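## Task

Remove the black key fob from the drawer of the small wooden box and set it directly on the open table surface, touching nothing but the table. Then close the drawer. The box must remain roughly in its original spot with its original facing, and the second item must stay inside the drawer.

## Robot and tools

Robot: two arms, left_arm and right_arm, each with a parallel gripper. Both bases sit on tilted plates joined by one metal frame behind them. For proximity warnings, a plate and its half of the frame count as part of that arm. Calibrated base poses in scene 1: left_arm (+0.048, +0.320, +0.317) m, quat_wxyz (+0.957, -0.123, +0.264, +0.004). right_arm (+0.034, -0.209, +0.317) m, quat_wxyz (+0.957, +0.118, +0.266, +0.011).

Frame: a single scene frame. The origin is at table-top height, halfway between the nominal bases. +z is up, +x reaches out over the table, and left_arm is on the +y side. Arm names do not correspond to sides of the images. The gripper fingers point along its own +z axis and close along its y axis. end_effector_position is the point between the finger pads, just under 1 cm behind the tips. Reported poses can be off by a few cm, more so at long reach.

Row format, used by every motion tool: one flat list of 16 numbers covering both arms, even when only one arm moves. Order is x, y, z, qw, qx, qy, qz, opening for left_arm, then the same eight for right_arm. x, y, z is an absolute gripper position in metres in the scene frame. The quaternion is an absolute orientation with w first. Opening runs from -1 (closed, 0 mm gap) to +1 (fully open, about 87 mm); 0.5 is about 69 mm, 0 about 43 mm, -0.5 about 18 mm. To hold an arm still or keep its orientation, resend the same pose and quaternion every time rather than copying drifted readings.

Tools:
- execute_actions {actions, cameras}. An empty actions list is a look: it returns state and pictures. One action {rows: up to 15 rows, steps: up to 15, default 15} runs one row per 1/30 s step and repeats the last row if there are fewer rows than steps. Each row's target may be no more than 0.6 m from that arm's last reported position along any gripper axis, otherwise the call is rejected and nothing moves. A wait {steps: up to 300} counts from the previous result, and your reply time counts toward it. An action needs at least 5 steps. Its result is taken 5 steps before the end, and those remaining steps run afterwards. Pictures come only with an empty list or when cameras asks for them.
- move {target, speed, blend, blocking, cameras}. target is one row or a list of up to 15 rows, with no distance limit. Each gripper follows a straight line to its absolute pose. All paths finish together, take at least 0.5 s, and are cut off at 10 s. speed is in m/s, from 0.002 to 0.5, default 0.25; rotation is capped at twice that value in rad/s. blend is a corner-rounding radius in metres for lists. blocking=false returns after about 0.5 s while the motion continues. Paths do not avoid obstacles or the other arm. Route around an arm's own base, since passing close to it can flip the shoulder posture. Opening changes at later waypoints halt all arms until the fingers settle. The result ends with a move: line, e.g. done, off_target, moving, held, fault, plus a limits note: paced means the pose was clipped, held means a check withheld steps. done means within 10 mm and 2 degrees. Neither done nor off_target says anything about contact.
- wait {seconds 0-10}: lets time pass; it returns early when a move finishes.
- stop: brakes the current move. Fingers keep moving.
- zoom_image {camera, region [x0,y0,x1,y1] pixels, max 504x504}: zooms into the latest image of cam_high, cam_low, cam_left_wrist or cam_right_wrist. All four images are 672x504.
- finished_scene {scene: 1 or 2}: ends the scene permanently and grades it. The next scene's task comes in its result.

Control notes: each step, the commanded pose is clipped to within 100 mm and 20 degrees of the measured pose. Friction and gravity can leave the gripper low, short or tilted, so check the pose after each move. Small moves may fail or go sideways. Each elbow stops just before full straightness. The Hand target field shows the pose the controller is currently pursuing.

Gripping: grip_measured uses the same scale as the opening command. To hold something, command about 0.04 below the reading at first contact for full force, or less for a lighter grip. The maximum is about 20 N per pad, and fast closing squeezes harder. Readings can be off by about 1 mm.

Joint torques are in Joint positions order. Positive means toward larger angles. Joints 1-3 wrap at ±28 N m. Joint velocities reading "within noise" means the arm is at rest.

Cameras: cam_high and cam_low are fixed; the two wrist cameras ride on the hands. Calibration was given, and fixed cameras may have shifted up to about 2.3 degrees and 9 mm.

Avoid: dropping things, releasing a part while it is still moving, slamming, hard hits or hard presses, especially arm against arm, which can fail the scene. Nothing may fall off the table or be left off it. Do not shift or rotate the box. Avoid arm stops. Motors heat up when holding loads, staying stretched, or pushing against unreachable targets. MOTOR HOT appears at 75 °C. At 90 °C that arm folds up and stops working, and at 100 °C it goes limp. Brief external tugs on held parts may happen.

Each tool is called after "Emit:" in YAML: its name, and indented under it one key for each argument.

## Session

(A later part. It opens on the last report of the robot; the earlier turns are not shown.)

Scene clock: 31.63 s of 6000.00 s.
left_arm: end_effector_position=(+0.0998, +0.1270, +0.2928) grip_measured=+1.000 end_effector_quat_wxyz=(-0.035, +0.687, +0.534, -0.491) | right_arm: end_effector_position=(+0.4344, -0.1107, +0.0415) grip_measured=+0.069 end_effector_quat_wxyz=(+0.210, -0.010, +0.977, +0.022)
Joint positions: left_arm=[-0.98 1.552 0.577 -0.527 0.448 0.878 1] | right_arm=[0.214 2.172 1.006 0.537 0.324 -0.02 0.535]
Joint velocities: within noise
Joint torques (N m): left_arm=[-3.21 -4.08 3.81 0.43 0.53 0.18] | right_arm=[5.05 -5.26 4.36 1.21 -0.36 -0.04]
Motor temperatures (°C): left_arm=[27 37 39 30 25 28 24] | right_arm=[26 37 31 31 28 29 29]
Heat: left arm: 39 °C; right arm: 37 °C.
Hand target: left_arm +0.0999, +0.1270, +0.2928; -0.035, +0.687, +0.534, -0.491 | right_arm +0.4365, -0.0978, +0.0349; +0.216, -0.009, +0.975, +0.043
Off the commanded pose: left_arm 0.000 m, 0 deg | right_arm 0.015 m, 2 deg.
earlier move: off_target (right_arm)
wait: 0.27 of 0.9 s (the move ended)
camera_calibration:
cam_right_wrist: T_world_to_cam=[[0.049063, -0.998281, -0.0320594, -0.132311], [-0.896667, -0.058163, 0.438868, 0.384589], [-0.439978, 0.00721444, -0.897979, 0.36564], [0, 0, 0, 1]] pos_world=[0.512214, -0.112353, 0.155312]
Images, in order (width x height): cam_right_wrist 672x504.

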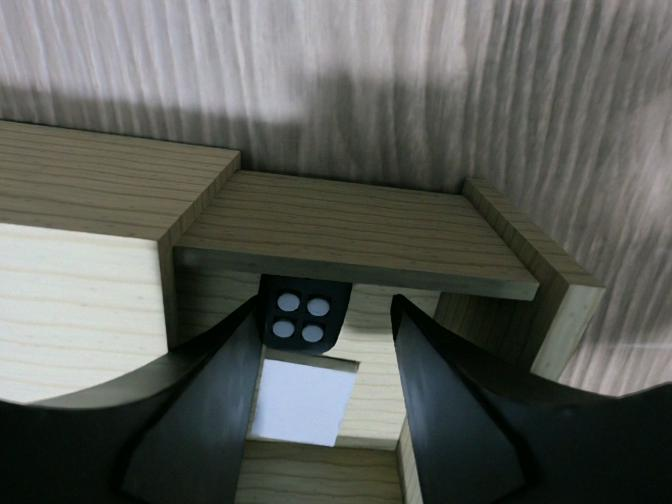

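Emit:
move:
  target: [0.0998,0.1270,0.2928,-0.035,0.687,0.534,-0.491,1, 0.436,-0.096,0.057,0.2154,-0.0207,0.9718,0.0935,0.07]
  speed: 0.1
  blocking: false
  cameras: []

Emit:
wait:
  seconds: 0.8
  cameras: ["cam_right_wrist", "cam_low"]

Scene clock: 33.00 s of 6000.00 s.
left_arm: end_effector_position=(+0.0998, +0.1270, +0.2928) grip_measured=+1.000 end_effector_quat_wxyz=(-0.035, +0.687, +0.534, -0.491) | right_arm: end_effector_position=(+0.4312, -0.1078, +0.0426) grip_measured=+0.069 end_effector_quat_wxyz=(+0.209, -0.017, +0.977, +0.044)
Joint positions: left_arm=[-0.98 1.552 0.577 -0.527 0.448 0.878 1] | right_arm=[0.204 2.162 0.987 0.544 0.27 -0.029 0.535]
Joint velocities: left_arm=[within noise] | right_arm=[-0.037 -0.061 -0.129 -0.051 -0.271 -0.007 -0.001]
Joint torques (N m): left_arm=[-3.21 -4.05 3.77 0.44 0.55 0.19] | right_arm=[4.27 -11.15 1.36 0.8 -0.52 -0.1]
Motor temperatures (°C): left_arm=[27 37 39 30 25 28 24] | right_arm=[26 37 31 31 28 29 29]
Heat: left arm: 39 °C; right arm: 37 °C.
Hand target: left_arm +0.0999, +0.1270, +0.2928; -0.035, +0.687, +0.534, -0.491 | right_arm +0.4358, -0.0962, +0.0552; +0.216, -0.020, +0.972, +0.087
Off the commanded pose: left_arm 0.000 m, 0 deg | right_arm 0.019 m, 6 deg.
Kept back: nothing.
move: running
No camera images: "cameras" was empty.

Scene clock: 33.37 s of 6000.00 s.
left_arm: end_effector_position=(+0.0998, +0.1270, +0.2928) grip_measured=+1.000 end_effector_quat_wxyz=(-0.035, +0.687, +0.534, -0.491) | right_arm: end_effector_position=(+0.4273, -0.1049, +0.0437) grip_measured=+0.069 end_effector_quat_wxyz=(+0.205, -0.019, +0.977, +0.063)
Joint positions: left_arm=[-0.98 1.552 0.577 -0.527 0.448 0.878 1] | right_arm=[0.195 2.152 0.973 0.542 0.225 -0.029 0.535]
Joint velocities: within noise
Joint torques (N m): left_arm=[-3.21 -4.07 3.79 0.42 0.54 0.19] | right_arm=[4.45 -11.08 1.61 0.79 -0.63 -0.11]
Motor temperatures (°C): left_arm=[27 37 39 30 25 28 24] | right_arm=[26 37 31 31 28 29 29]
Heat: left arm: 39 °C; right arm: 37 °C.
Hand target: left_arm +0.0999, +0.1270, +0.2928; -0.035, +0.687, +0.534, -0.491 | right_arm +0.4358, -0.0961, +0.0568; +0.216, -0.021, +0.972, +0.093
Off the commanded pose: left_arm 0.000 m, 0 deg | right_arm 0.018 m, 4 deg.
earlier move: off_target (right_arm)
wait: 0.37 of 0.8 s (the move ended)
camera_calibration:
cam_right_wrist: T_world_to_cam=[[0.0831271, -0.990652, -0.108158, -0.136517], [-0.88929, -0.122722, 0.440571, 0.367535], [-0.449726, 0.0595603, -0.891179, 0.3738], [0, 0, 0, 1]] pos_world=[0.506301, -0.1124, 0.156432]
Images, in order (width x height): cam_low 672x504, cam_right_wrist 672x504.

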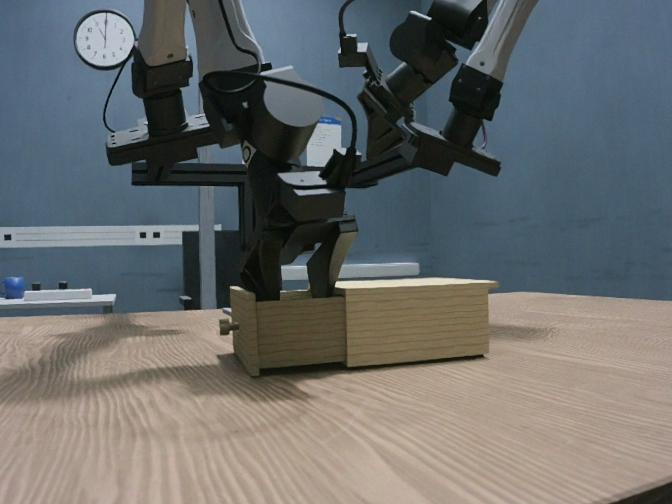

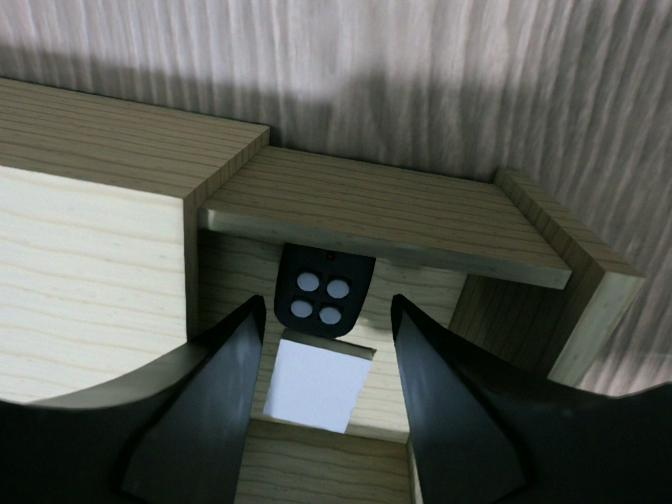

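Emit:
execute_actions:
  actions:
    - {"rows":[[0.0998,0.1270,0.2928,-0.035,0.687,0.534,-0.491,1,0.431,-0.102,0.037,0.2159,-0.0151,0.974,0.0681,0.04],[0.0998,0.1270,0.2928,-0.035,0.687,0.534,-0.491,1,0.431,-0.102,0.037,0.2159,-0.0151,0.974,0.0681,0.01],[0.0998,0.1270,0.2928,-0.035,0.687,0.534,-0.491,1,0.431,-0.102,0.037,0.2159,-0.0151,0.974,0.0681,-0.02],[0.0998,0.1270,0.2928,-0.035,0.687,0.534,-0.491,1,0.431,-0.102,0.037,0.2159,-0.0151,0.974,0.0681,-0.05],[0.0998,0.1270,0.2928,-0.035,0.687,0.534,-0.491,1,0.431,-0.102,0.037,0.2159,-0.0151,0.974,0.0681,-0.08],[0.0998,0.1270,0.2928,-0.035,0.687,0.534,-0.491,1,0.431,-0.102,0.037,0.2159,-0.0151,0.974,0.0681,-0.11],[0.0998,0.1270,0.2928,-0.035,0.687,0.534,-0.491,1,0.431,-0.102,0.037,0.2159,-0.0151,0.974,0.0681,-0.14],[0.0998,0.1270,0.2928,-0.035,0.687,0.534,-0.491,1,0.431,-0.102,0.037,0.2159,-0.0151,0.974,0.0681,-0.17],[0.0998,0.1270,0.2928,-0.035,0.687,0.534,-0.491,1,0.431,-0.102,0.037,0.2159,-0.0151,0.974,0.0681,-0.2],[0.0998,0.1270,0.2928,-0.035,0.687,0.534,-0.491,1,0.431,-0.102,0.037,0.2159,-0.0151,0.974,0.0681,-0.23],[0.0998,0.1270,0.2928,-0.035,0.687,0.534,-0.491,1,0.431,-0.102,0.037,0.2159,-0.0151,0.974,0.0681,-0.26],[0.0998,0.1270,0.2928,-0.035,0.687,0.534,-0.491,1,0.431,-0.102,0.037,0.2159,-0.0151,0.974,0.0681,-0.29],[0.0998,0.1270,0.2928,-0.035,0.687,0.534,-0.491,1,0.431,-0.102,0.037,0.2159,-0.0151,0.974,0.0681,-0.32],[0.0998,0.1270,0.2928,-0.035,0.687,0.534,-0.491,1,0.431,-0.102,0.037,0.2159,-0.0151,0.974,0.0681,-0.35],[0.0998,0.1270,0.2928,-0.035,0.687,0.534,-0.491,1,0.431,-0.102,0.037,0.2159,-0.0151,0.974,0.0681,-0.38]],"steps":15}
  cameras: []

Emit:
wait:
  seconds: 0.4
  cameras: ["cam_right_wrist"]

Scene clock: 34.67 s of 6000.00 s.
left_arm: end_effector_position=(+0.0998, +0.1270, +0.2928) grip_measured=+1.000 end_effector_quat_wxyz=(-0.035, +0.687, +0.534, -0.491) | right_arm: end_effector_position=(+0.4284, -0.1039, +0.0411) grip_measured=-0.214 end_effector_quat_wxyz=(+0.211, -0.018, +0.975, +0.064)
Joint positions: left_arm=[-0.98 1.552 0.577 -0.527 0.448 0.878 1] | right_arm=[0.194 2.165 0.973 0.567 0.223 -0.029 0.393]
Joint velocities: left_arm=[within noise] | right_arm=[0.002 0.012 0.002 0.007 -0.022 -0.022 -0.344]
Joint torques (N m): left_arm=[-3.21 -4.1 3.78 0.43 0.54 0.19] | right_arm=[3.88 -6.5 3.23 1.09 -0.16 -0.11]
Motor temperatures (°C): left_arm=[27 37 39 30 25 28 24] | right_arm=[26 37 31 31 28 29 29]
Heat: left arm: 39 °C; right arm: 37 °C.
Steps of this call (1-29: nothing new was sent; 30-39: this action's first 10). Readings (end_effector_position of left_arm | right_arm):
30: (+0.0998, +0.1270, +0.2928) | (+0.4278, -0.1049, +0.0435)
31: (+0.0998, +0.1270, +0.2928) | (+0.4281, -0.1047, +0.0430)
33: (+0.0998, +0.1270, +0.2928) | (+0.4281, -0.1043, +0.0419)
37: (+0.0998, +0.1270, +0.2928) | (+0.4278, -0.1040, +0.0410)
39: the state above
No camera images: "cameras" was empty.

Scene clock: 35.23 s of 6000.00 s.
left_arm: end_effector_position=(+0.0998, +0.1270, +0.2928) grip_measured=+1.000 end_effector_quat_wxyz=(-0.035, +0.687, +0.534, -0.491) | right_arm: end_effector_position=(+0.4296, -0.1038, +0.0415) grip_measured=-0.380 end_effector_quat_wxyz=(+0.213, -0.017, +0.975, +0.064)
Joint positions: left_arm=[-0.98 1.552 0.577 -0.527 0.448 0.878 1] | right_arm=[0.194 2.165 0.974 0.571 0.223 -0.029 0.31]
Joint velocities: within noise
Joint torques (N m): left_arm=[-3.18 -4.1 3.81 0.43 0.54 0.19] | right_arm=[3.85 -6.6 3.06 1.13 -0.19 -0.11]
Motor temperatures (°C): left_arm=[27 37 39 30 25 28 24] | right_arm=[26 37 31 31 28 29 29]
Heat: left arm: 39 °C; right arm: 37 °C.
Hand target: left_arm +0.0999, +0.1270, +0.2928; -0.035, +0.687, +0.534, -0.491 | right_arm +0.4308, -0.1020, +0.0371; +0.216, -0.015, +0.974, +0.068
Off the commanded pose: left_arm 0.000 m, 0 deg | right_arm 0.005 m, 1 deg.
Steps of this call (1-5: your previous action's last 5; 6-17: nothing new was sent). Readings (end_effector_position of left_arm | right_arm):
1: (+0.0998, +0.1270, +0.2928) | (+0.4286, -0.1039, +0.0412)
2: (+0.0998, +0.1270, +0.2928) | (+0.4288, -0.1039, +0.0412)
4: (+0.0998, +0.1270, +0.2928) | (+0.4290, -0.1039, +0.0413)
8: (+0.0998, +0.1270, +0.2928) | (+0.4296, -0.1038, +0.0415)
17: the state above
camera_calibration:
cam_right_wrist: T_world_to_cam=[[0.0797103, -0.990658, -0.11065, -0.134285], [-0.896681, -0.11975, 0.426174, 0.37482], [-0.435443, 0.0652474, -0.897849, 0.367531], [0, 0, 0, 1]] pos_world=[0.506836, -0.112126, 0.15539]
Images, in order (width x height): cam_right_wrist 672x504.

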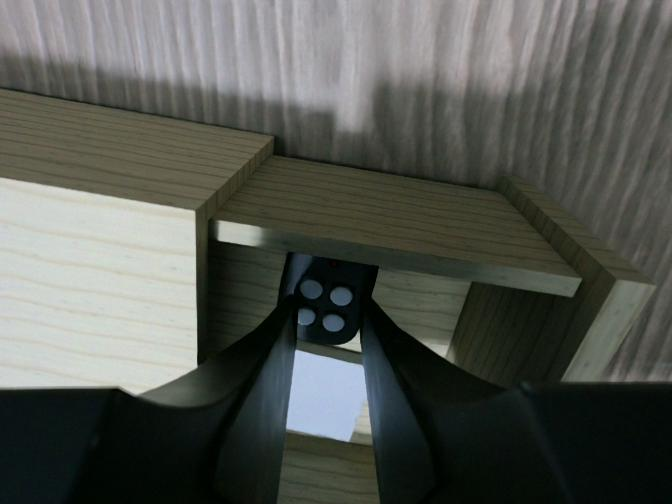

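Emit:
move:
  target: [0.0998,0.1270,0.2928,-0.035,0.687,0.534,-0.491,1, 0.424,-0.102,0.022,0.2159,-0.0151,0.974,0.0681,0.10]
  speed: 0.05
  blocking: false
  cameras: []

Emit:
wait:
  seconds: 0.8
  cameras: ["cam_right_wrist"]

Scene clock: 37.23 s of 6000.00 s.
left_arm: end_effector_position=(+0.0998, +0.1270, +0.2928) grip_measured=+1.000 end_effector_quat_wxyz=(-0.035, +0.687, +0.534, -0.491) | right_arm: end_effector_position=(+0.4298, -0.1073, +0.0392) grip_measured=+0.097 end_effector_quat_wxyz=(+0.215, -0.016, +0.975, +0.056)
Joint positions: left_arm=[-0.98 1.552 0.577 -0.527 0.448 0.878 1] | right_arm=[0.192 2.173 0.974 0.583 0.237 -0.033 0.548]
Joint velocities: within noise
Joint torques (N m): left_arm=[-3.19 -4.11 3.82 0.44 0.54 0.18] | right_arm=[3.17 -3.56 2.91 1.48 -0.43 -0.12]
Motor temperatures (°C): left_arm=[27 37 39 30 25 28 24] | right_arm=[26 37 31 31 28 29 29]
Heat: left arm: 39 °C; right arm: 37 °C.
Hand target: left_arm +0.0999, +0.1270, +0.2928; -0.035, +0.687, +0.534, -0.491 | right_arm +0.4229, -0.1025, +0.0234; +0.215, -0.015, +0.974, +0.068
Off the commanded pose: left_arm 0.000 m, 0 deg | right_arm 0.019 m, 1 deg.
Kept back: nothing.
move: running
No camera images: "cameras" was empty.

Scene clock: 37.43 s of 6000.00 s.
left_arm: end_effector_position=(+0.0998, +0.1270, +0.2928) grip_measured=+1.000 end_effector_quat_wxyz=(-0.035, +0.687, +0.534, -0.491) | right_arm: end_effector_position=(+0.4298, -0.1074, +0.0389) grip_measured=+0.097 end_effector_quat_wxyz=(+0.215, -0.016, +0.975, +0.056)
Joint positions: left_arm=[-0.98 1.552 0.577 -0.527 0.448 0.878 1] | right_arm=[0.191 2.174 0.974 0.585 0.237 -0.034 0.548]
Joint velocities: within noise
Joint torques (N m): left_arm=[-3.22 -4.14 3.79 0.43 0.54 0.18] | right_arm=[3.17 -3.28 2.88 1.46 -0.4 -0.14]
Motor temperatures (°C): left_arm=[27 37 39 30 25 28 24] | right_arm=[26 37 31 31 28 29 29]
Heat: left arm: 39 °C; right arm: 37 °C.
Hand target: left_arm +0.0999, +0.1270, +0.2928; -0.035, +0.687, +0.534, -0.491 | right_arm +0.4230, -0.1024, +0.0234; +0.215, -0.015, +0.974, +0.068
Off the commanded pose: left_arm 0.000 m, 0 deg | right_arm 0.019 m, 1 deg.
earlier move: off_target (right_arm)
wait: 0.20 of 0.8 s (the move ended)
camera_calibration:
cam_right_wrist: T_world_to_cam=[[0.074844, -0.992745, -0.0941073, -0.136887], [-0.899112, -0.107996, 0.424187, 0.377999], [-0.431272, 0.0528652, -0.900672, 0.362563], [0, 0, 0, 1]] pos_world=[0.506472, -0.114239, 0.153326]
Images, in order (width x height): cam_right_wrist 672x504.

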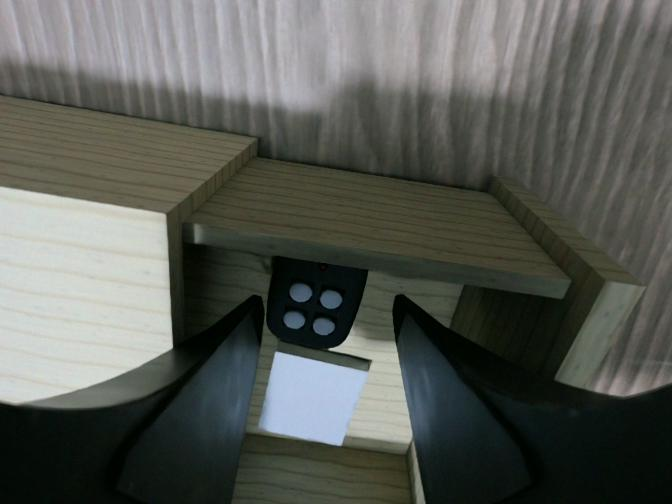

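Emit:
move:
  target:
    - [0.0998,0.1270,0.2928,-0.035,0.687,0.534,-0.491,1, 0.428,-0.092,0.066,0.2156,-0.0188,0.9725,0.0851,0.16]
    - [0.0998,0.1270,0.2928,-0.035,0.687,0.534,-0.491,1, 0.426,-0.094,0.024,0.2156,-0.0188,0.9725,0.0851,0.16]
  speed: [0.1,0.06]
  blend: [0.003,0]
  blocking: false
  cameras: []

Emit:
wait:
  seconds: 0.25
  cameras: ["cam_right_wrist"]

Emit:
wait:
  seconds: 1.2
  cameras: ["cam_right_wrist"]

Scene clock: 38.90 s of 6000.00 s.
left_arm: end_effector_position=(+0.0998, +0.1270, +0.2928) grip_measured=+1.000 end_effector_quat_wxyz=(-0.035, +0.687, +0.534, -0.491) | right_arm: end_effector_position=(+0.4206, -0.1061, +0.0458) grip_measured=+0.160 end_effector_quat_wxyz=(+0.208, -0.019, +0.976, +0.059)
Joint positions: left_arm=[-0.98 1.552 0.577 -0.527 0.448 0.878 1] | right_arm=[0.2 2.143 0.937 0.574 0.237 -0.028 0.58]
Joint velocities: left_arm=[within noise] | right_arm=[0.085 -0.164 -0.09 -0.212 -0.007 -0.007 -0.009]
Joint torques (N m): left_arm=[-3.22 -4.1 3.78 0.43 0.54 0.2] | right_arm=[5.98 -10.91 1.95 0.87 -0.38 0.03]
Motor temperatures (°C): left_arm=[27 37 39 30 25 28 24] | right_arm=[26 37 31 32 28 29 29]
Heat: left arm: 39 °C; right arm: 37 °C.
Hand target: left_arm +0.0999, +0.1270, +0.2928; -0.035, +0.687, +0.534, -0.491 | right_arm +0.4277, -0.0922, +0.0633; +0.216, -0.019, +0.973, +0.085
Off the commanded pose: left_arm 0.000 m, 0 deg | right_arm 0.025 m, 3 deg.
Kept back: nothing.
move: running; path passed 0 of 2 targets
No camera images: "cameras" was empty.

Scene clock: 39.17 s of 6000.00 s.
left_arm: end_effector_position=(+0.0998, +0.1270, +0.2928) grip_measured=+1.000 end_effector_quat_wxyz=(-0.035, +0.687, +0.534, -0.491) | right_arm: end_effector_position=(+0.4197, -0.1054, +0.0470) grip_measured=+0.160 end_effector_quat_wxyz=(+0.206, -0.020, +0.977, +0.060)
Joint positions: left_arm=[-0.98 1.552 0.577 -0.527 0.448 0.878 1] | right_arm=[0.202 2.138 0.935 0.567 0.235 -0.027 0.58]
Joint velocities: within noise
Joint torques (N m): left_arm=[-3.22 -4.08 3.85 0.45 0.54 0.2] | right_arm=[5 -7.24 3.71 1.03 -0.49 -0.03]
Motor temperatures (°C): left_arm=[27 37 39 30 25 28 24] | right_arm=[26 37 31 32 28 29 29]
Heat: left arm: 39 °C; right arm: 37 °C.
Hand target: left_arm +0.0999, +0.1270, +0.2928; -0.035, +0.687, +0.534, -0.491 | right_arm +0.4269, -0.0930, +0.0492; +0.215, -0.019, +0.973, +0.085
Off the commanded pose: left_arm 0.000 m, 0 deg | right_arm 0.026 m, 3 deg.
earlier move: running; path passed 1 of 2 targets
wait: 0.27 s; no rest
camera_calibration:
cam_right_wrist: T_world_to_cam=[[0.0829254, -0.991221, -0.102981, -0.136192], [-0.890146, -0.120136, 0.439554, 0.359958], [-0.448066, 0.0552178, -0.892293, 0.37222], [0, 0, 0, 1]] pos_world=[0.498488, -0.112305, 0.159884]
Images, in order (width x height): cam_right_wrist 672x504.

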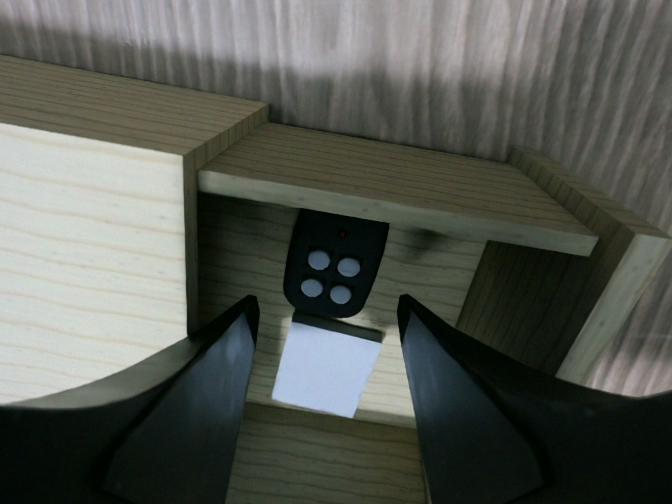

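Scene clock: 39.80 s of 6000.00 s.
left_arm: end_effector_position=(+0.0998, +0.1270, +0.2928) grip_measured=+1.000 end_effector_quat_wxyz=(-0.035, +0.687, +0.534, -0.491) | right_arm: end_effector_position=(+0.4223, -0.1086, +0.0377) grip_measured=+0.157 end_effector_quat_wxyz=(+0.208, -0.017, +0.976, +0.056)
Joint positions: left_arm=[-0.98 1.552 0.577 -0.527 0.448 0.878 1] | right_arm=[0.189 2.172 0.956 0.587 0.236 -0.032 0.579]
Joint velocities: within noise
Joint torques (N m): left_arm=[-3.18 -4.11 3.85 0.44 0.55 0.19] | right_arm=[3.81 -3.34 5.19 1.32 -0.69 -0.12]
Motor temperatures (°C): left_arm=[27 37 39 30 25 28 24] | right_arm=[26 37 31 32 28 29 29]
Heat: left arm: 39 °C; right arm: 37 °C.
Hand target: left_arm +0.0999, +0.1270, +0.2928; -0.035, +0.687, +0.534, -0.491 | right_arm +0.4248, -0.0947, +0.0258; +0.215, -0.019, +0.973, +0.084
Off the commanded pose: left_arm 0.000 m, 0 deg | right_arm 0.020 m, 4 deg.
earlier move: off_target (right_arm)
wait: 0.63 of 1.2 s (the move ended)
camera_calibration:
cam_right_wrist: T_world_to_cam=[[0.0757587, -0.99264, -0.0944831, -0.137993], [-0.892927, -0.109709, 0.436629, 0.368359], [-0.443781, 0.0512882, -0.894667, 0.363192], [0, 0, 0, 1]] pos_world=[0.500549, -0.115192, 0.151061]
Images, in order (width x height): cam_right_wrist 672x504.

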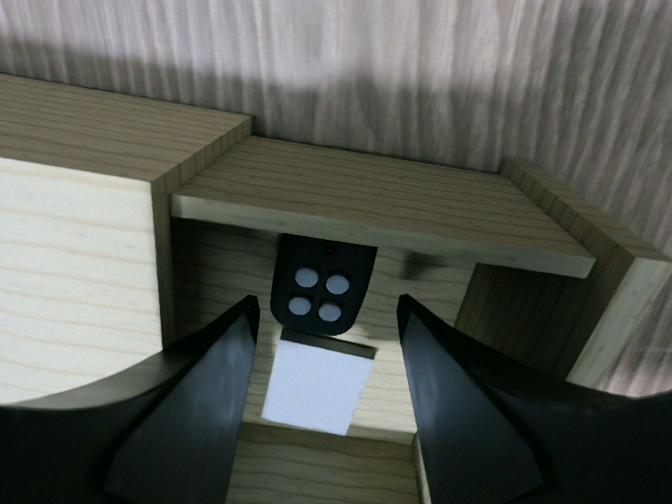

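Emit:
execute_actions:
  actions: []
  cameras: ["cam_low", "cam_right_wrist", "cam_high"]

Emit:
zoom_image:
  camera: "cam_low"
  region: [200, 150, 400, 350]

Emit:
zoom_image:
  camera: "cam_right_wrist"
  region: [100, 200, 500, 500]

Scene clock: 40.03 s of 6000.00 s.
left_arm: end_effector_position=(+0.0998, +0.1270, +0.2928) grip_measured=+1.000 end_effector_quat_wxyz=(-0.035, +0.687, +0.534, -0.491) | right_arm: end_effector_position=(+0.4223, -0.1086, +0.0377) grip_measured=+0.157 end_effector_quat_wxyz=(+0.208, -0.017, +0.976, +0.056)
Joint positions: left_arm=[-0.98 1.552 0.577 -0.527 0.448 0.878 1] | right_arm=[0.189 2.172 0.956 0.587 0.236 -0.032 0.579]
Joint velocities: within noise
Joint torques (N m): left_arm=[-3.23 -4.07 3.84 0.44 0.55 0.19] | right_arm=[3.77 -3.38 5.34 1.34 -0.68 -0.15]
Motor temperatures (°C): left_arm=[27 37 39 30 25 28 24] | right_arm=[26 37 31 32 28 29 29]
Heat: left arm: 39 °C; right arm: 37 °C.
Hand target: left_arm +0.0999, +0.1270, +0.2928; -0.035, +0.687, +0.534, -0.491 | right_arm +0.4248, -0.0947, +0.0258; +0.215, -0.019, +0.973, +0.084
Off the commanded pose: left_arm 0.000 m, 0 deg | right_arm 0.020 m, 4 deg.
Steps of this call (1-7: nothing new was sent). Readings (end_effector_position of left_arm | right_arm):
1: (+0.0998, +0.1270, +0.2928) | (+0.4223, -0.1086, +0.0377)
2: (+0.0998, +0.1270, +0.2928) | (+0.4223, -0.1086, +0.0377)
4: (+0.0998, +0.1270, +0.2928) | (+0.4223, -0.1086, +0.0377)
7: the state above
camera_calibration:
cam_right_wrist: T_world_to_cam=[[0.0757587, -0.99264, -0.0944831, -0.137993], [-0.892927, -0.109709, 0.436629, 0.368359], [-0.443781, 0.0512882, -0.894667, 0.363192], [0, 0, 0, 1]] pos_world=[0.500549, -0.115192, 0.151061]
Images, in order (width x height): cam_high 672x504, cam_low 672x504, cam_right_wrist 672x504.

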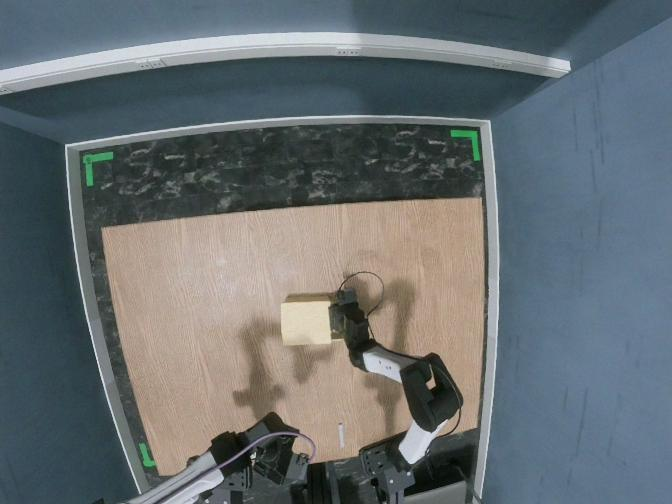

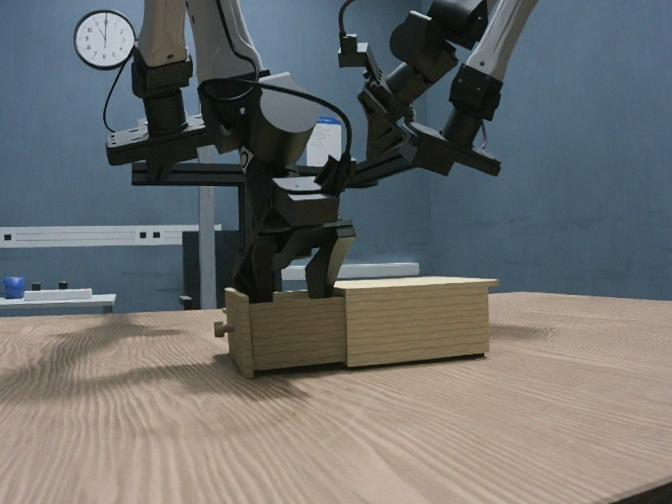

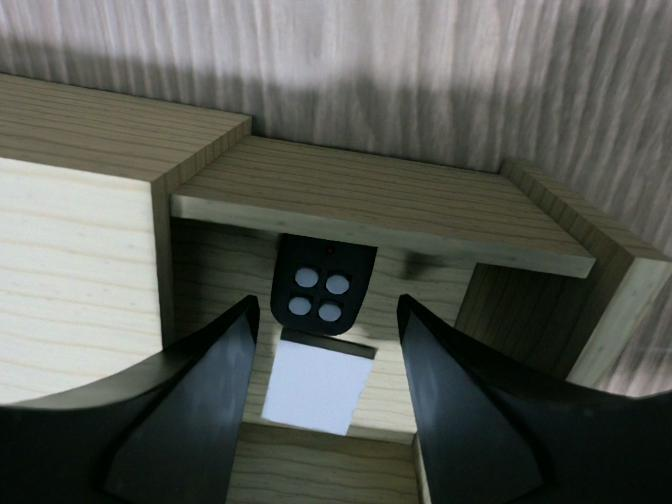

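Scaled by 2.520 from the camera's 672x504 image, which has a finer 960x720 frame.

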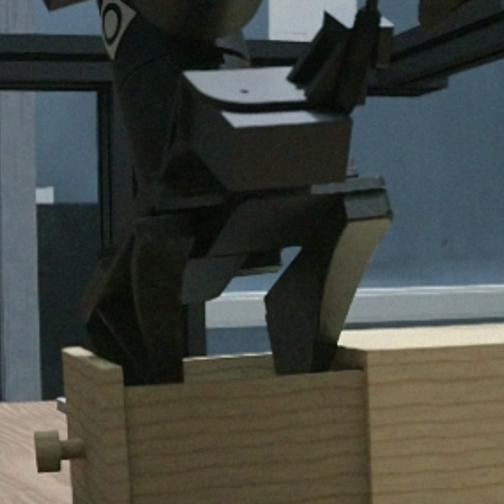

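Scaled by 1.260 from the camera's 672x504 image, which has a finer 960x720 frame.

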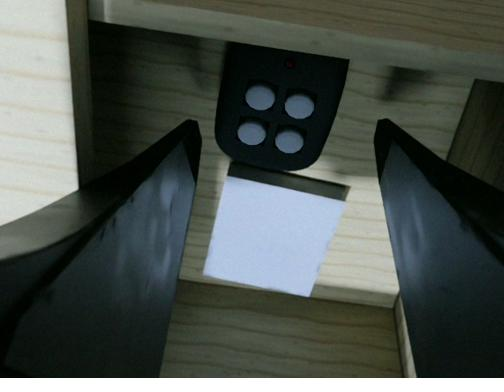

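Emit:
execute_actions:
  actions:
    - {"rows":[[0.0998,0.1270,0.2928,-0.035,0.687,0.534,-0.491,1,0.426,-0.102,0.045,0.2159,-0.0151,0.974,0.0681,0.16],[0.0998,0.1270,0.2928,-0.035,0.687,0.534,-0.491,1,0.426,-0.102,0.055,0.2159,-0.0151,0.974,0.0681,0.16],[0.0998,0.1270,0.2928,-0.035,0.687,0.534,-0.491,1,0.426,-0.102,0.058,0.2159,-0.0151,0.974,0.0681,0.18],[0.0998,0.1270,0.2928,-0.035,0.687,0.534,-0.491,1,0.426,-0.103,0.058,0.2159,-0.0151,0.974,0.0681,0.2],[0.0998,0.1270,0.2928,-0.035,0.687,0.534,-0.491,1,0.426,-0.104,0.058,0.2159,-0.0151,0.974,0.0681,0.22],[0.0998,0.1270,0.2928,-0.035,0.687,0.534,-0.491,1,0.426,-0.105,0.058,0.2159,-0.0151,0.974,0.0681,0.24],[0.0998,0.1270,0.2928,-0.035,0.687,0.534,-0.491,1,0.426,-0.106,0.058,0.2159,-0.0151,0.974,0.0681,0.26],[0.0998,0.1270,0.2928,-0.035,0.687,0.534,-0.491,1,0.426,-0.107,0.058,0.2159,-0.0151,0.974,0.0681,0.29],[0.0998,0.1270,0.2928,-0.035,0.687,0.534,-0.491,1,0.426,-0.108,0.058,0.2159,-0.0151,0.974,0.0681,0.32],[0.0998,0.1270,0.2928,-0.035,0.687,0.534,-0.491,1,0.426,-0.109,0.058,0.2159,-0.0151,0.974,0.0681,0.35],[0.0998,0.1270,0.2928,-0.035,0.687,0.534,-0.491,1,0.426,-0.110,0.058,0.2159,-0.0151,0.974,0.0681,0.38],[0.0998,0.1270,0.2928,-0.035,0.687,0.534,-0.491,1,0.426,-0.111,0.058,0.2159,-0.0151,0.974,0.0681,0.41],[0.0998,0.1270,0.2928,-0.035,0.687,0.534,-0.491,1,0.426,-0.112,0.058,0.2159,-0.0151,0.974,0.0681,0.44],[0.0998,0.1270,0.2928,-0.035,0.687,0.534,-0.491,1,0.426,-0.113,0.058,0.2159,-0.0151,0.974,0.0681,0.47],[0.0998,0.1270,0.2928,-0.035,0.687,0.534,-0.491,1,0.426,-0.114,0.058,0.2159,-0.0151,0.974,0.0681,0.5]],"steps":15}
  cameras: []

Emit:
execute_actions:
  actions:
    - {"rows":[[0.0998,0.1270,0.2928,-0.035,0.687,0.534,-0.491,1,0.426,-0.115,0.058,0.2159,-0.0151,0.974,0.0681,0.53],[0.0998,0.1270,0.2928,-0.035,0.687,0.534,-0.491,1,0.426,-0.116,0.058,0.2159,-0.0151,0.974,0.0681,0.56],[0.0998,0.1270,0.2928,-0.035,0.687,0.534,-0.491,1,0.426,-0.117,0.058,0.2159,-0.0151,0.974,0.0681,0.59],[0.0998,0.1270,0.2928,-0.035,0.687,0.534,-0.491,1,0.426,-0.118,0.058,0.2159,-0.0151,0.974,0.0681,0.62],[0.0998,0.1270,0.2928,-0.035,0.687,0.534,-0.491,1,0.426,-0.119,0.058,0.2159,-0.0151,0.974,0.0681,0.65],[0.0998,0.1270,0.2928,-0.035,0.687,0.534,-0.491,1,0.426,-0.120,0.058,0.2159,-0.0151,0.974,0.0681,0.68],[0.0998,0.1270,0.2928,-0.035,0.687,0.534,-0.491,1,0.426,-0.121,0.058,0.2159,-0.0151,0.974,0.0681,0.71],[0.0998,0.1270,0.2928,-0.035,0.687,0.534,-0.491,1,0.426,-0.122,0.058,0.2159,-0.0151,0.974,0.0681,0.74],[0.0998,0.1270,0.2928,-0.035,0.687,0.534,-0.491,1,0.426,-0.122,0.058,0.2159,-0.0151,0.974,0.0681,0.76]],"steps":15}
  cameras: ["cam_high", "cam_low", "cam_right_wrist"]

Scene clock: 42.37 s of 6000.00 s.
left_arm: end_effector_position=(+0.0998, +0.1270, +0.2928) grip_measured=+1.000 end_effector_quat_wxyz=(-0.035, +0.687, +0.534, -0.491) | right_arm: end_effector_position=(+0.4195, -0.1110, +0.0478) grip_measured=+0.332 end_effector_quat_wxyz=(+0.208, -0.018, +0.976, +0.054)
Joint positions: left_arm=[-0.98 1.552 0.577 -0.527 0.448 0.878 1] | right_arm=[0.194 2.13 0.922 0.578 0.242 -0.033 0.666]
Joint velocities: left_arm=[within noise] | right_arm=[0.002 -0.134 -0.081 0.051 0.081 -0.095 0.34]
Joint torques (N m): left_arm=[-3.18 -4.03 3.81 0.43 0.55 0.2] | right_arm=[4.11 -9.88 1.89 0.86 -0.55 -0.05]
Motor temperatures (°C): left_arm=[27 37 39 30 25 28 24] | right_arm=[26 37 31 32 28 29 29]
Heat: left arm: 39 °C; right arm: 37 °C.
Steps of this call (1-60: nothing new was sent; 61-70: this action's first 10). Readings (end_effector_position of left_arm | right_arm):
61: (+0.0998, +0.1270, +0.2928) | (+0.4224, -0.1092, +0.0385)
62: (+0.0998, +0.1270, +0.2928) | (+0.4221, -0.1093, +0.0392)
64: (+0.0998, +0.1270, +0.2928) | (+0.4210, -0.1089, +0.0422)
68: (+0.0998, +0.1270, +0.2928) | (+0.4195, -0.1092, +0.0458)
70: the state above
No camera images: "cameras" was empty.

Scene clock: 42.87 s of 6000.00 s.
left_arm: end_effector_position=(+0.0998, +0.1270, +0.2928) grip_measured=+1.000 end_effector_quat_wxyz=(-0.035, +0.687, +0.534, -0.491) | right_arm: end_effector_position=(+0.4194, -0.1189, +0.0513) grip_measured=+0.753 end_effector_quat_wxyz=(+0.209, -0.013, +0.976, +0.055)
Joint positions: left_arm=[-0.98 1.552 0.577 -0.527 0.448 0.878 1] | right_arm=[0.176 2.105 0.905 0.575 0.227 -0.034 0.876]
Joint velocities: left_arm=[within noise] | right_arm=[-0.027 -0.027 -0.002 -0.007 -0.007 -0.007 0.078]
Joint torques (N m): left_arm=[-3.22 -4.08 3.81 0.43 0.55 0.19] | right_arm=[2.63 -10.02 1.51 0.87 -0.37 -0.25]
Motor temperatures (°C): left_arm=[27 37 39 30 25 28 24] | right_arm=[26 37 31 32 28 29 29]
Heat: left arm: 39 °C; right arm: 37 °C.
Off your previous action's commanded pose at its last step (step 5 of this call): left_arm 0.000 m, 0 deg | right_arm 0.010 m, 2 deg.
Steps of this call (1-5: your previous action's last 5; 6-15: this action's first 10). Readings (end_effector_position of left_arm | right_arm):
6: (+0.0998, +0.1270, +0.2928) | (+0.4194, -0.1151, +0.0499)
7: (+0.0998, +0.1270, +0.2928) | (+0.4196, -0.1157, +0.0501)
9: (+0.0998, +0.1270, +0.2928) | (+0.4196, -0.1168, +0.0504)
13: (+0.0998, +0.1270, +0.2928) | (+0.4193, -0.1186, +0.0510)
15: the state above
camera_calibration:
cam_right_wrist: T_world_to_cam=[[0.0683797, -0.993119, -0.095069, -0.143666], [-0.894182, -0.103269, 0.435631, 0.360091], [-0.442451, 0.0552206, -0.895091, 0.374565], [0, 0, 0, 1]] pos_world=[0.497537, -0.126174, 0.164745]
Images, in order (width x height): cam_high 672x504, cam_low 672x504, cam_right_wrist 672x504.

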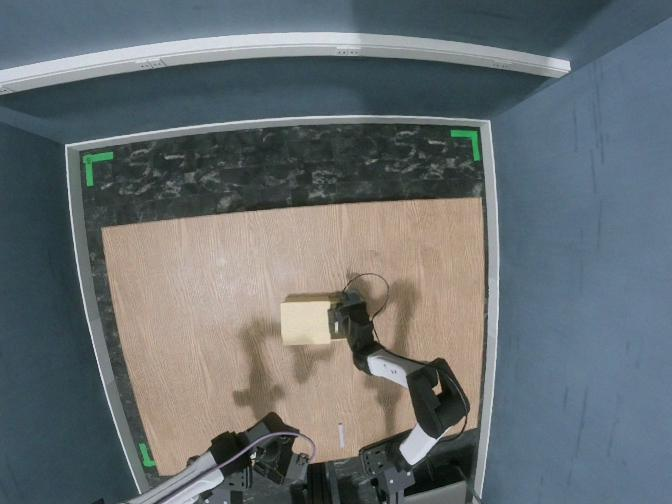

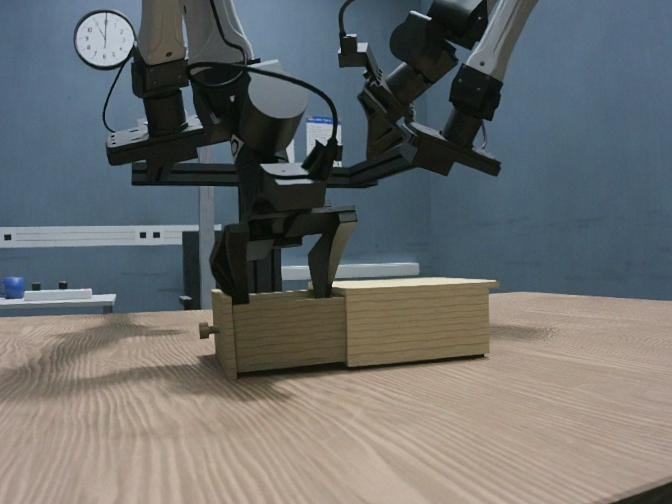

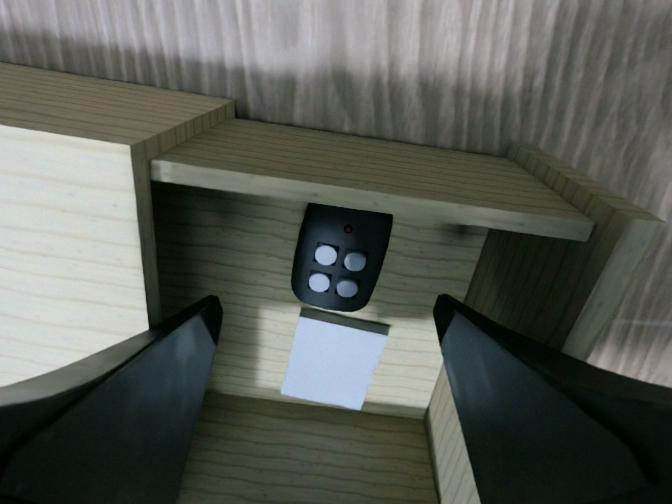

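Emit:
move:
  target:
    - [0.0998,0.1270,0.2928,-0.035,0.687,0.534,-0.491,1,0.428,-0.117,0.055,0.2162,-0.0094,0.9754,0.0426,0.17]
    - [0.0998,0.1270,0.2928,-0.035,0.687,0.534,-0.491,1,0.428,-0.117,0.027,0.2162,-0.0094,0.9754,0.0426,0.17]
  speed: 0.08
  blocking: false
  cameras: []

Emit:
wait:
  seconds: 3
  cameras: ["cam_right_wrist"]

Scene clock: 44.93 s of 6000.00 s.
left_arm: end_effector_position=(+0.0998, +0.1270, +0.2928) grip_measured=+1.000 end_effector_quat_wxyz=(-0.035, +0.687, +0.534, -0.491) | right_arm: end_effector_position=(+0.4207, -0.1208, +0.0516) grip_measured=+0.170 end_effector_quat_wxyz=(+0.209, -0.012, +0.977, +0.049)
Joint positions: left_arm=[-0.98 1.552 0.577 -0.527 0.448 0.878 1] | right_arm=[0.177 2.105 0.908 0.572 0.24 -0.034 0.585]
Joint velocities: left_arm=[within noise] | right_arm=[0.042 0.012 0.076 0.007 0.125 -0.022 0.006]
Joint torques (N m): left_arm=[-3.21 -4.12 3.78 0.44 0.55 0.18] | right_arm=[5.37 -7.87 3.29 0.89 0.01 -0.06]
Motor temperatures (°C): left_arm=[27 37 39 30 25 28 24] | right_arm=[26 37 31 32 28 29 29]
Heat: left arm: 39 °C; right arm: 37 °C.
Hand target: left_arm +0.0999, +0.1270, +0.2928; -0.035, +0.687, +0.534, -0.491 | right_arm +0.4278, -0.1171, +0.0551; +0.216, -0.009, +0.975, +0.043
Off your previous action's commanded pose at its last step (step 5 of this call): left_arm 0.000 m, 0 deg | right_arm 0.010 m, 2 deg.
Off the commanded pose: left_arm 0.000 m, 0 deg | right_arm 0.026 m, 1 deg.
Kept back: nothing.
move: running; path passed 1 of 2 targets
No camera images: "cameras" was empty.

Scene clock: 46.17 s of 6000.00 s.
left_arm: end_effector_position=(+0.0998, +0.1270, +0.2928) grip_measured=+1.000 end_effector_quat_wxyz=(-0.035, +0.687, +0.534, -0.491) | right_arm: end_effector_position=(+0.4252, -0.1140, +0.0322) grip_measured=+0.170 end_effector_quat_wxyz=(+0.212, -0.011, +0.976, +0.044)
Joint positions: left_arm=[-0.98 1.552 0.577 -0.527 0.448 0.878 1] | right_arm=[0.181 2.193 0.969 0.605 0.255 -0.034 0.585]
Joint velocities: within noise
Joint torques (N m): left_arm=[-3.23 -4.07 3.84 0.43 0.54 0.18] | right_arm=[3 -6.75 3.08 1.11 -0.17 -0.2]
Motor temperatures (°C): left_arm=[27 37 39 30 25 28 24] | right_arm=[26 37 31 32 28 29 29]
Heat: left arm: 39 °C; right arm: 37 °C.
Hand target: left_arm +0.0999, +0.1270, +0.2928; -0.035, +0.687, +0.534, -0.491 | right_arm +0.4278, -0.1171, +0.0272; +0.216, -0.009, +0.975, +0.043
Off the commanded pose: left_arm 0.000 m, 0 deg | right_arm 0.007 m, 1 deg.
earlier move: done
wait: 1.23 of 3 s (the move ended)
camera_calibration:
cam_right_wrist: T_world_to_cam=[[0.0603725, -0.9955, -0.0730354, -0.138585], [-0.897967, -0.0861188, 0.431554, 0.37781], [-0.435902, 0.0395294, -0.899126, 0.355285], [0, 0, 0, 1]] pos_world=[0.502497, -0.119469, 0.146278]
Images, in order (width x height): cam_right_wrist 672x504.

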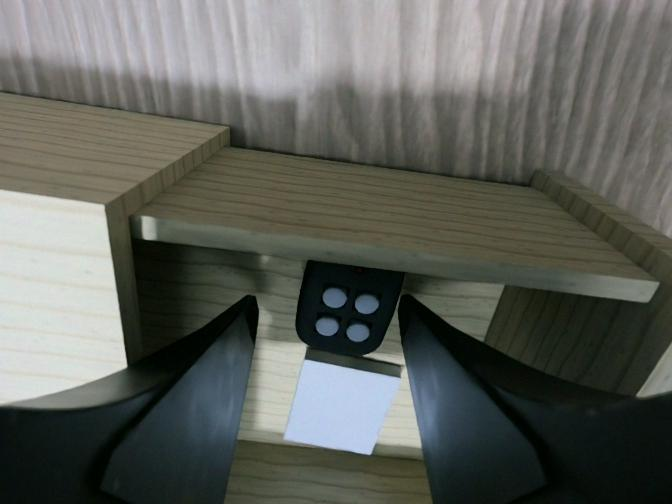

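Emit:
move:
  target:
    - [0.0998,0.1270,0.2928,-0.035,0.687,0.534,-0.491,1,0.428,-0.125,0.027,0.2162,-0.0094,0.9754,0.0426,0.17]
    - [0.0998,0.1270,0.2928,-0.035,0.687,0.534,-0.491,1,0.428,-0.125,0.017,0.2162,-0.0094,0.9754,0.0426,0.17]
  speed: 0.06
  blocking: false
  cameras: []

Emit:
wait:
  seconds: 1
  cameras: ["cam_right_wrist"]

Scene clock: 49.00 s of 6000.00 s.
left_arm: end_effector_position=(+0.0998, +0.1270, +0.2928) grip_measured=+1.000 end_effector_quat_wxyz=(-0.035, +0.687, +0.534, -0.491) | right_arm: end_effector_position=(+0.4269, -0.1222, +0.0275) grip_measured=+0.170 end_effector_quat_wxyz=(+0.214, -0.009, +0.976, +0.042)
Joint positions: left_arm=[-0.98 1.552 0.577 -0.527 0.448 0.878 1] | right_arm=[0.158 2.202 0.973 0.618 0.24 -0.045 0.585]
Joint velocities: within noise
Joint torques (N m): left_arm=[-3.19 -4.1 3.79 0.43 0.55 0.19] | right_arm=[2.35 -5.42 3.66 1.21 -0.22 -0.23]
Motor temperatures (°C): left_arm=[27 37 39 30 25 27 24] | right_arm=[26 37 31 32 28 29 29]
Heat: left arm: 39 °C; right arm: 37 °C.
Hand target: left_arm +0.0999, +0.1270, +0.2928; -0.035, +0.687, +0.534, -0.491 | right_arm +0.4277, -0.1252, +0.0175; +0.216, -0.009, +0.975, +0.042
Off the commanded pose: left_arm 0.000 m, 0 deg | right_arm 0.011 m, 0 deg.
Kept back: nothing.
move: running
No camera images: "cameras" was empty.

Scene clock: 49.20 s of 6000.00 s.
left_arm: end_effector_position=(+0.0998, +0.1270, +0.2928) grip_measured=+1.000 end_effector_quat_wxyz=(-0.035, +0.687, +0.534, -0.491) | right_arm: end_effector_position=(+0.4269, -0.1223, +0.0275) grip_measured=+0.170 end_effector_quat_wxyz=(+0.214, -0.010, +0.976, +0.042)
Joint positions: left_arm=[-0.98 1.552 0.577 -0.527 0.448 0.878 1] | right_arm=[0.158 2.202 0.973 0.618 0.24 -0.048 0.585]
Joint velocities: within noise
Joint torques (N m): left_arm=[-3.23 -4.07 3.89 0.42 0.54 0.18] | right_arm=[2.55 -5.26 3.55 1.17 -0.21 -0.25]
Motor temperatures (°C): left_arm=[27 37 39 30 25 27 24] | right_arm=[26 37 31 32 28 29 29]
Heat: left arm: 39 °C; right arm: 37 °C.
Hand target: left_arm +0.0999, +0.1270, +0.2928; -0.035, +0.687, +0.534, -0.491 | right_arm +0.4277, -0.1252, +0.0175; +0.216, -0.009, +0.975, +0.042
Off the commanded pose: left_arm 0.000 m, 0 deg | right_arm 0.011 m, 0 deg.
earlier move: off_target (right_arm)
wait: 0.20 of 1 s (the move ended)
camera_calibration:
cam_right_wrist: T_world_to_cam=[[0.0570985, -0.995922, -0.069857, -0.146049], [-0.899713, -0.0816583, 0.428776, 0.382039], [-0.432732, 0.0383687, -0.900706, 0.350627], [0, 0, 0, 1]] pos_world=[0.503792, -0.12771, 0.1418]
Images, in order (width x height): cam_right_wrist 672x504.

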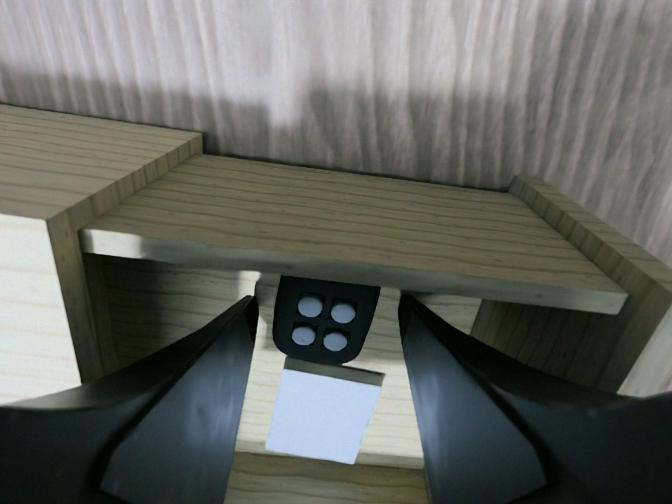

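Emit:
move:
  target: [0.0998,0.1270,0.2928,-0.035,0.687,0.534,-0.491,1,0.428,-0.125,0.009,0.2162,-0.0094,0.9754,0.0426,0.17]
  speed: 0.04
  blocking: false
  cameras: ["cam_right_wrist"]

Scene clock: 49.97 s of 6000.00 s.
left_arm: end_effector_position=(+0.0998, +0.1270, +0.2928) grip_measured=+1.000 end_effector_quat_wxyz=(-0.035, +0.687, +0.534, -0.491) | right_arm: end_effector_position=(+0.4263, -0.1225, +0.0261) grip_measured=+0.170 end_effector_quat_wxyz=(+0.214, -0.012, +0.976, +0.040)
Joint positions: left_arm=[-0.98 1.552 0.577 -0.527 0.448 0.878 1] | right_arm=[0.158 2.208 0.973 0.625 0.242 -0.052 0.585]
Joint velocities: within noise
Joint torques (N m): left_arm=[-3.21 -4.08 3.84 0.43 0.55 0.2] | right_arm=[1.66 -3.59 5.15 1.19 -0.31 -0.22]
Motor temperatures (°C): left_arm=[27 37 39 30 25 27 23] | right_arm=[26 37 31 32 28 29 29]
Heat: left arm: 39 °C; right arm: 37 °C.
Hand target: left_arm +0.0999, +0.1270, +0.2928; -0.035, +0.687, +0.534, -0.491 | right_arm +0.4271, -0.1254, +0.0102; +0.216, -0.009, +0.975, +0.043
Off the commanded pose: left_arm 0.000 m, 0 deg | right_arm 0.017 m, 0 deg.
Kept back: nothing.
move: running
camera_calibration:
cam_right_wrist: T_world_to_cam=[[0.0596743, -0.996029, -0.0660709, -0.14752], [-0.900079, -0.0823089, 0.427882, 0.382192], [-0.431621, 0.0339355, -0.901417, 0.348147], [0, 0, 0, 1]] pos_world=[0.503074, -0.127291, 0.140546]
Images, in order (width x height): cam_right_wrist 672x504.

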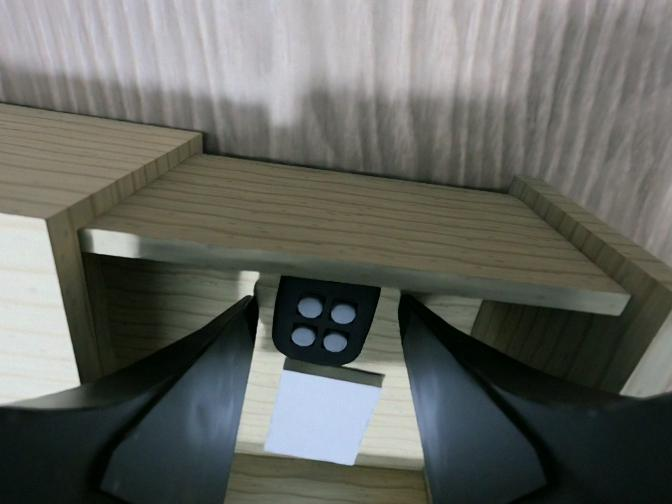

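Emit:
execute_actions:
  actions:
    - {"rows":[[0.0998,0.1270,0.2928,-0.035,0.687,0.534,-0.491,1,0.428,-0.125,0.018,0.2162,-0.0094,0.9754,0.0426,0.12],[0.0998,0.1270,0.2928,-0.035,0.687,0.534,-0.491,1,0.428,-0.125,0.019,0.2162,-0.0094,0.9754,0.0426,0.08],[0.0998,0.1270,0.2928,-0.035,0.687,0.534,-0.491,1,0.428,-0.125,0.020,0.2162,-0.0094,0.9754,0.0426,0.04],[0.0998,0.1270,0.2928,-0.035,0.687,0.534,-0.491,1,0.428,-0.125,0.021,0.2162,-0.0094,0.9754,0.0426,0.0],[0.0998,0.1270,0.2928,-0.035,0.687,0.534,-0.491,1,0.428,-0.125,0.021,0.2162,-0.0094,0.9754,0.0426,-0.04],[0.0998,0.1270,0.2928,-0.035,0.687,0.534,-0.491,1,0.428,-0.125,0.021,0.2162,-0.0094,0.9754,0.0426,-0.08],[0.0998,0.1270,0.2928,-0.035,0.687,0.534,-0.491,1,0.428,-0.125,0.021,0.2162,-0.0094,0.9754,0.0426,-0.12],[0.0998,0.1270,0.2928,-0.035,0.687,0.534,-0.491,1,0.428,-0.125,0.021,0.2162,-0.0094,0.9754,0.0426,-0.16],[0.0998,0.1270,0.2928,-0.035,0.687,0.534,-0.491,1,0.428,-0.125,0.021,0.2162,-0.0094,0.9754,0.0426,-0.2],[0.0998,0.1270,0.2928,-0.035,0.687,0.534,-0.491,1,0.428,-0.125,0.021,0.2162,-0.0094,0.9754,0.0426,-0.24],[0.0998,0.1270,0.2928,-0.035,0.687,0.534,-0.491,1,0.428,-0.125,0.021,0.2162,-0.0094,0.9754,0.0426,-0.28],[0.0998,0.1270,0.2928,-0.035,0.687,0.534,-0.491,1,0.428,-0.125,0.021,0.2162,-0.0094,0.9754,0.0426,-0.3]],"steps":15}

Emit:
execute_actions:
  actions:
    - {"steps":10}
  cameras: ["cam_right_wrist"]

execute_actions rows are refused until a result has shown your move's end: call wait (it returns as soon as the move ends) or stop first; nothing of this call was run
Scene clock: 50.60 s of 6000.00 s.
left_arm: end_effector_position=(+0.0998, +0.1270, +0.2928) grip_measured=+1.000 end_effector_quat_wxyz=(-0.035, +0.687, +0.534, -0.491) | right_arm: end_effector_position=(+0.4264, -0.1226, +0.0261) grip_measured=+0.170 end_effector_quat_wxyz=(+0.215, -0.012, +0.976, +0.040)
Joint positions: left_arm=[-0.98 1.552 0.577 -0.527 0.448 0.878 1] | right_arm=[0.158 2.208 0.973 0.625 0.242 -0.053 0.585]
Joint velocities: within noise
Joint torques (N m): left_arm=[-3.25 -4.11 3.81 0.43 0.54 0.19] | right_arm=[1.88 -3.56 5.19 1.22 -0.29 -0.23]
Motor temperatures (°C): left_arm=[27 37 39 30 25 27 23] | right_arm=[26 37 31 32 28 29 29]
Heat: left arm: 39 °C; right arm: 37 °C.
Hand target: left_arm +0.0999, +0.1270, +0.2928; -0.035, +0.687, +0.534, -0.491 | right_arm +0.4271, -0.1254, +0.0102; +0.216, -0.009, +0.975, +0.042
Off the commanded pose: left_arm 0.000 m, 0 deg | right_arm 0.017 m, 0 deg.
Steps of this call (1-6: the earlier move; 7-19: nothing new was sent). Readings (end_effector_position of left_arm | right_arm):
7: (+0.0998, +0.1270, +0.2928) | (+0.4264, -0.1226, +0.0261)
8: (+0.0998, +0.1270, +0.2928) | (+0.4264, -0.1226, +0.0261)
10: (+0.0998, +0.1270, +0.2928) | (+0.4264, -0.1226, +0.0261)
14: (+0.0998, +0.1270, +0.2928) | (+0.4264, -0.1226, +0.0261)
19: the state above
earlier move: off_target (right_arm)

Scene clock: 50.93 s of 6000.00 s.
left_arm: end_effector_position=(+0.0998, +0.1270, +0.2928) grip_measured=+1.000 end_effector_quat_wxyz=(-0.035, +0.687, +0.534, -0.491) | right_arm: end_effector_position=(+0.4264, -0.1226, +0.0261) grip_measured=+0.170 end_effector_quat_wxyz=(+0.215, -0.012, +0.976, +0.040)
Joint positions: left_arm=[-0.98 1.552 0.577 -0.527 0.448 0.878 1] | right_arm=[0.158 2.208 0.973 0.625 0.242 -0.053 0.585]
Joint velocities: within noise
Joint torques (N m): left_arm=[-3.19 -4.07 3.84 0.43 0.53 0.19] | right_arm=[1.83 -3.54 5.26 1.25 -0.29 -0.23]
Motor temperatures (°C): left_arm=[27 37 39 30 25 27 23] | right_arm=[26 37 31 32 28 29 29]
Heat: left arm: 39 °C; right arm: 37 °C.
Hand target: left_arm +0.0999, +0.1270, +0.2928; -0.035, +0.687, +0.534, -0.491 | right_arm +0.4271, -0.1254, +0.0102; +0.216, -0.009, +0.975, +0.042
Off the commanded pose: left_arm 0.000 m, 0 deg | right_arm 0.017 m, 0 deg.
Steps of this call (1-10: nothing new was sent). Readings (end_effector_position of left_arm | right_arm):
1: (+0.0998, +0.1270, +0.2928) | (+0.4264, -0.1226, +0.0261)
2: (+0.0998, +0.1270, +0.2928) | (+0.4264, -0.1226, +0.0261)
4: (+0.0998, +0.1270, +0.2928) | (+0.4264, -0.1226, +0.0261)
8: (+0.0998, +0.1270, +0.2928) | (+0.4264, -0.1226, +0.0261)
10: the state above
camera_calibration:
cam_right_wrist: T_world_to_cam=[[0.0604593, -0.996035, -0.0652587, -0.147994], [-0.900204, -0.0826549, 0.427552, 0.382278], [-0.43125, 0.0328967, -0.901632, 0.347926], [0, 0, 0, 1]] pos_world=[0.503119, -0.127256, 0.140599]
Images, in order (width x height): cam_right_wrist 672x504.

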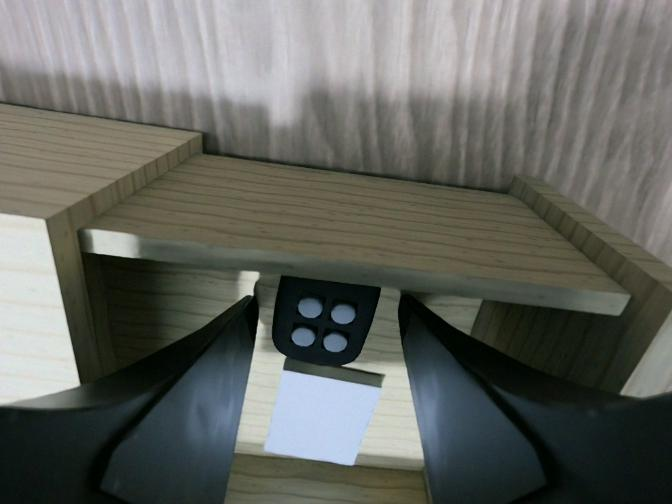

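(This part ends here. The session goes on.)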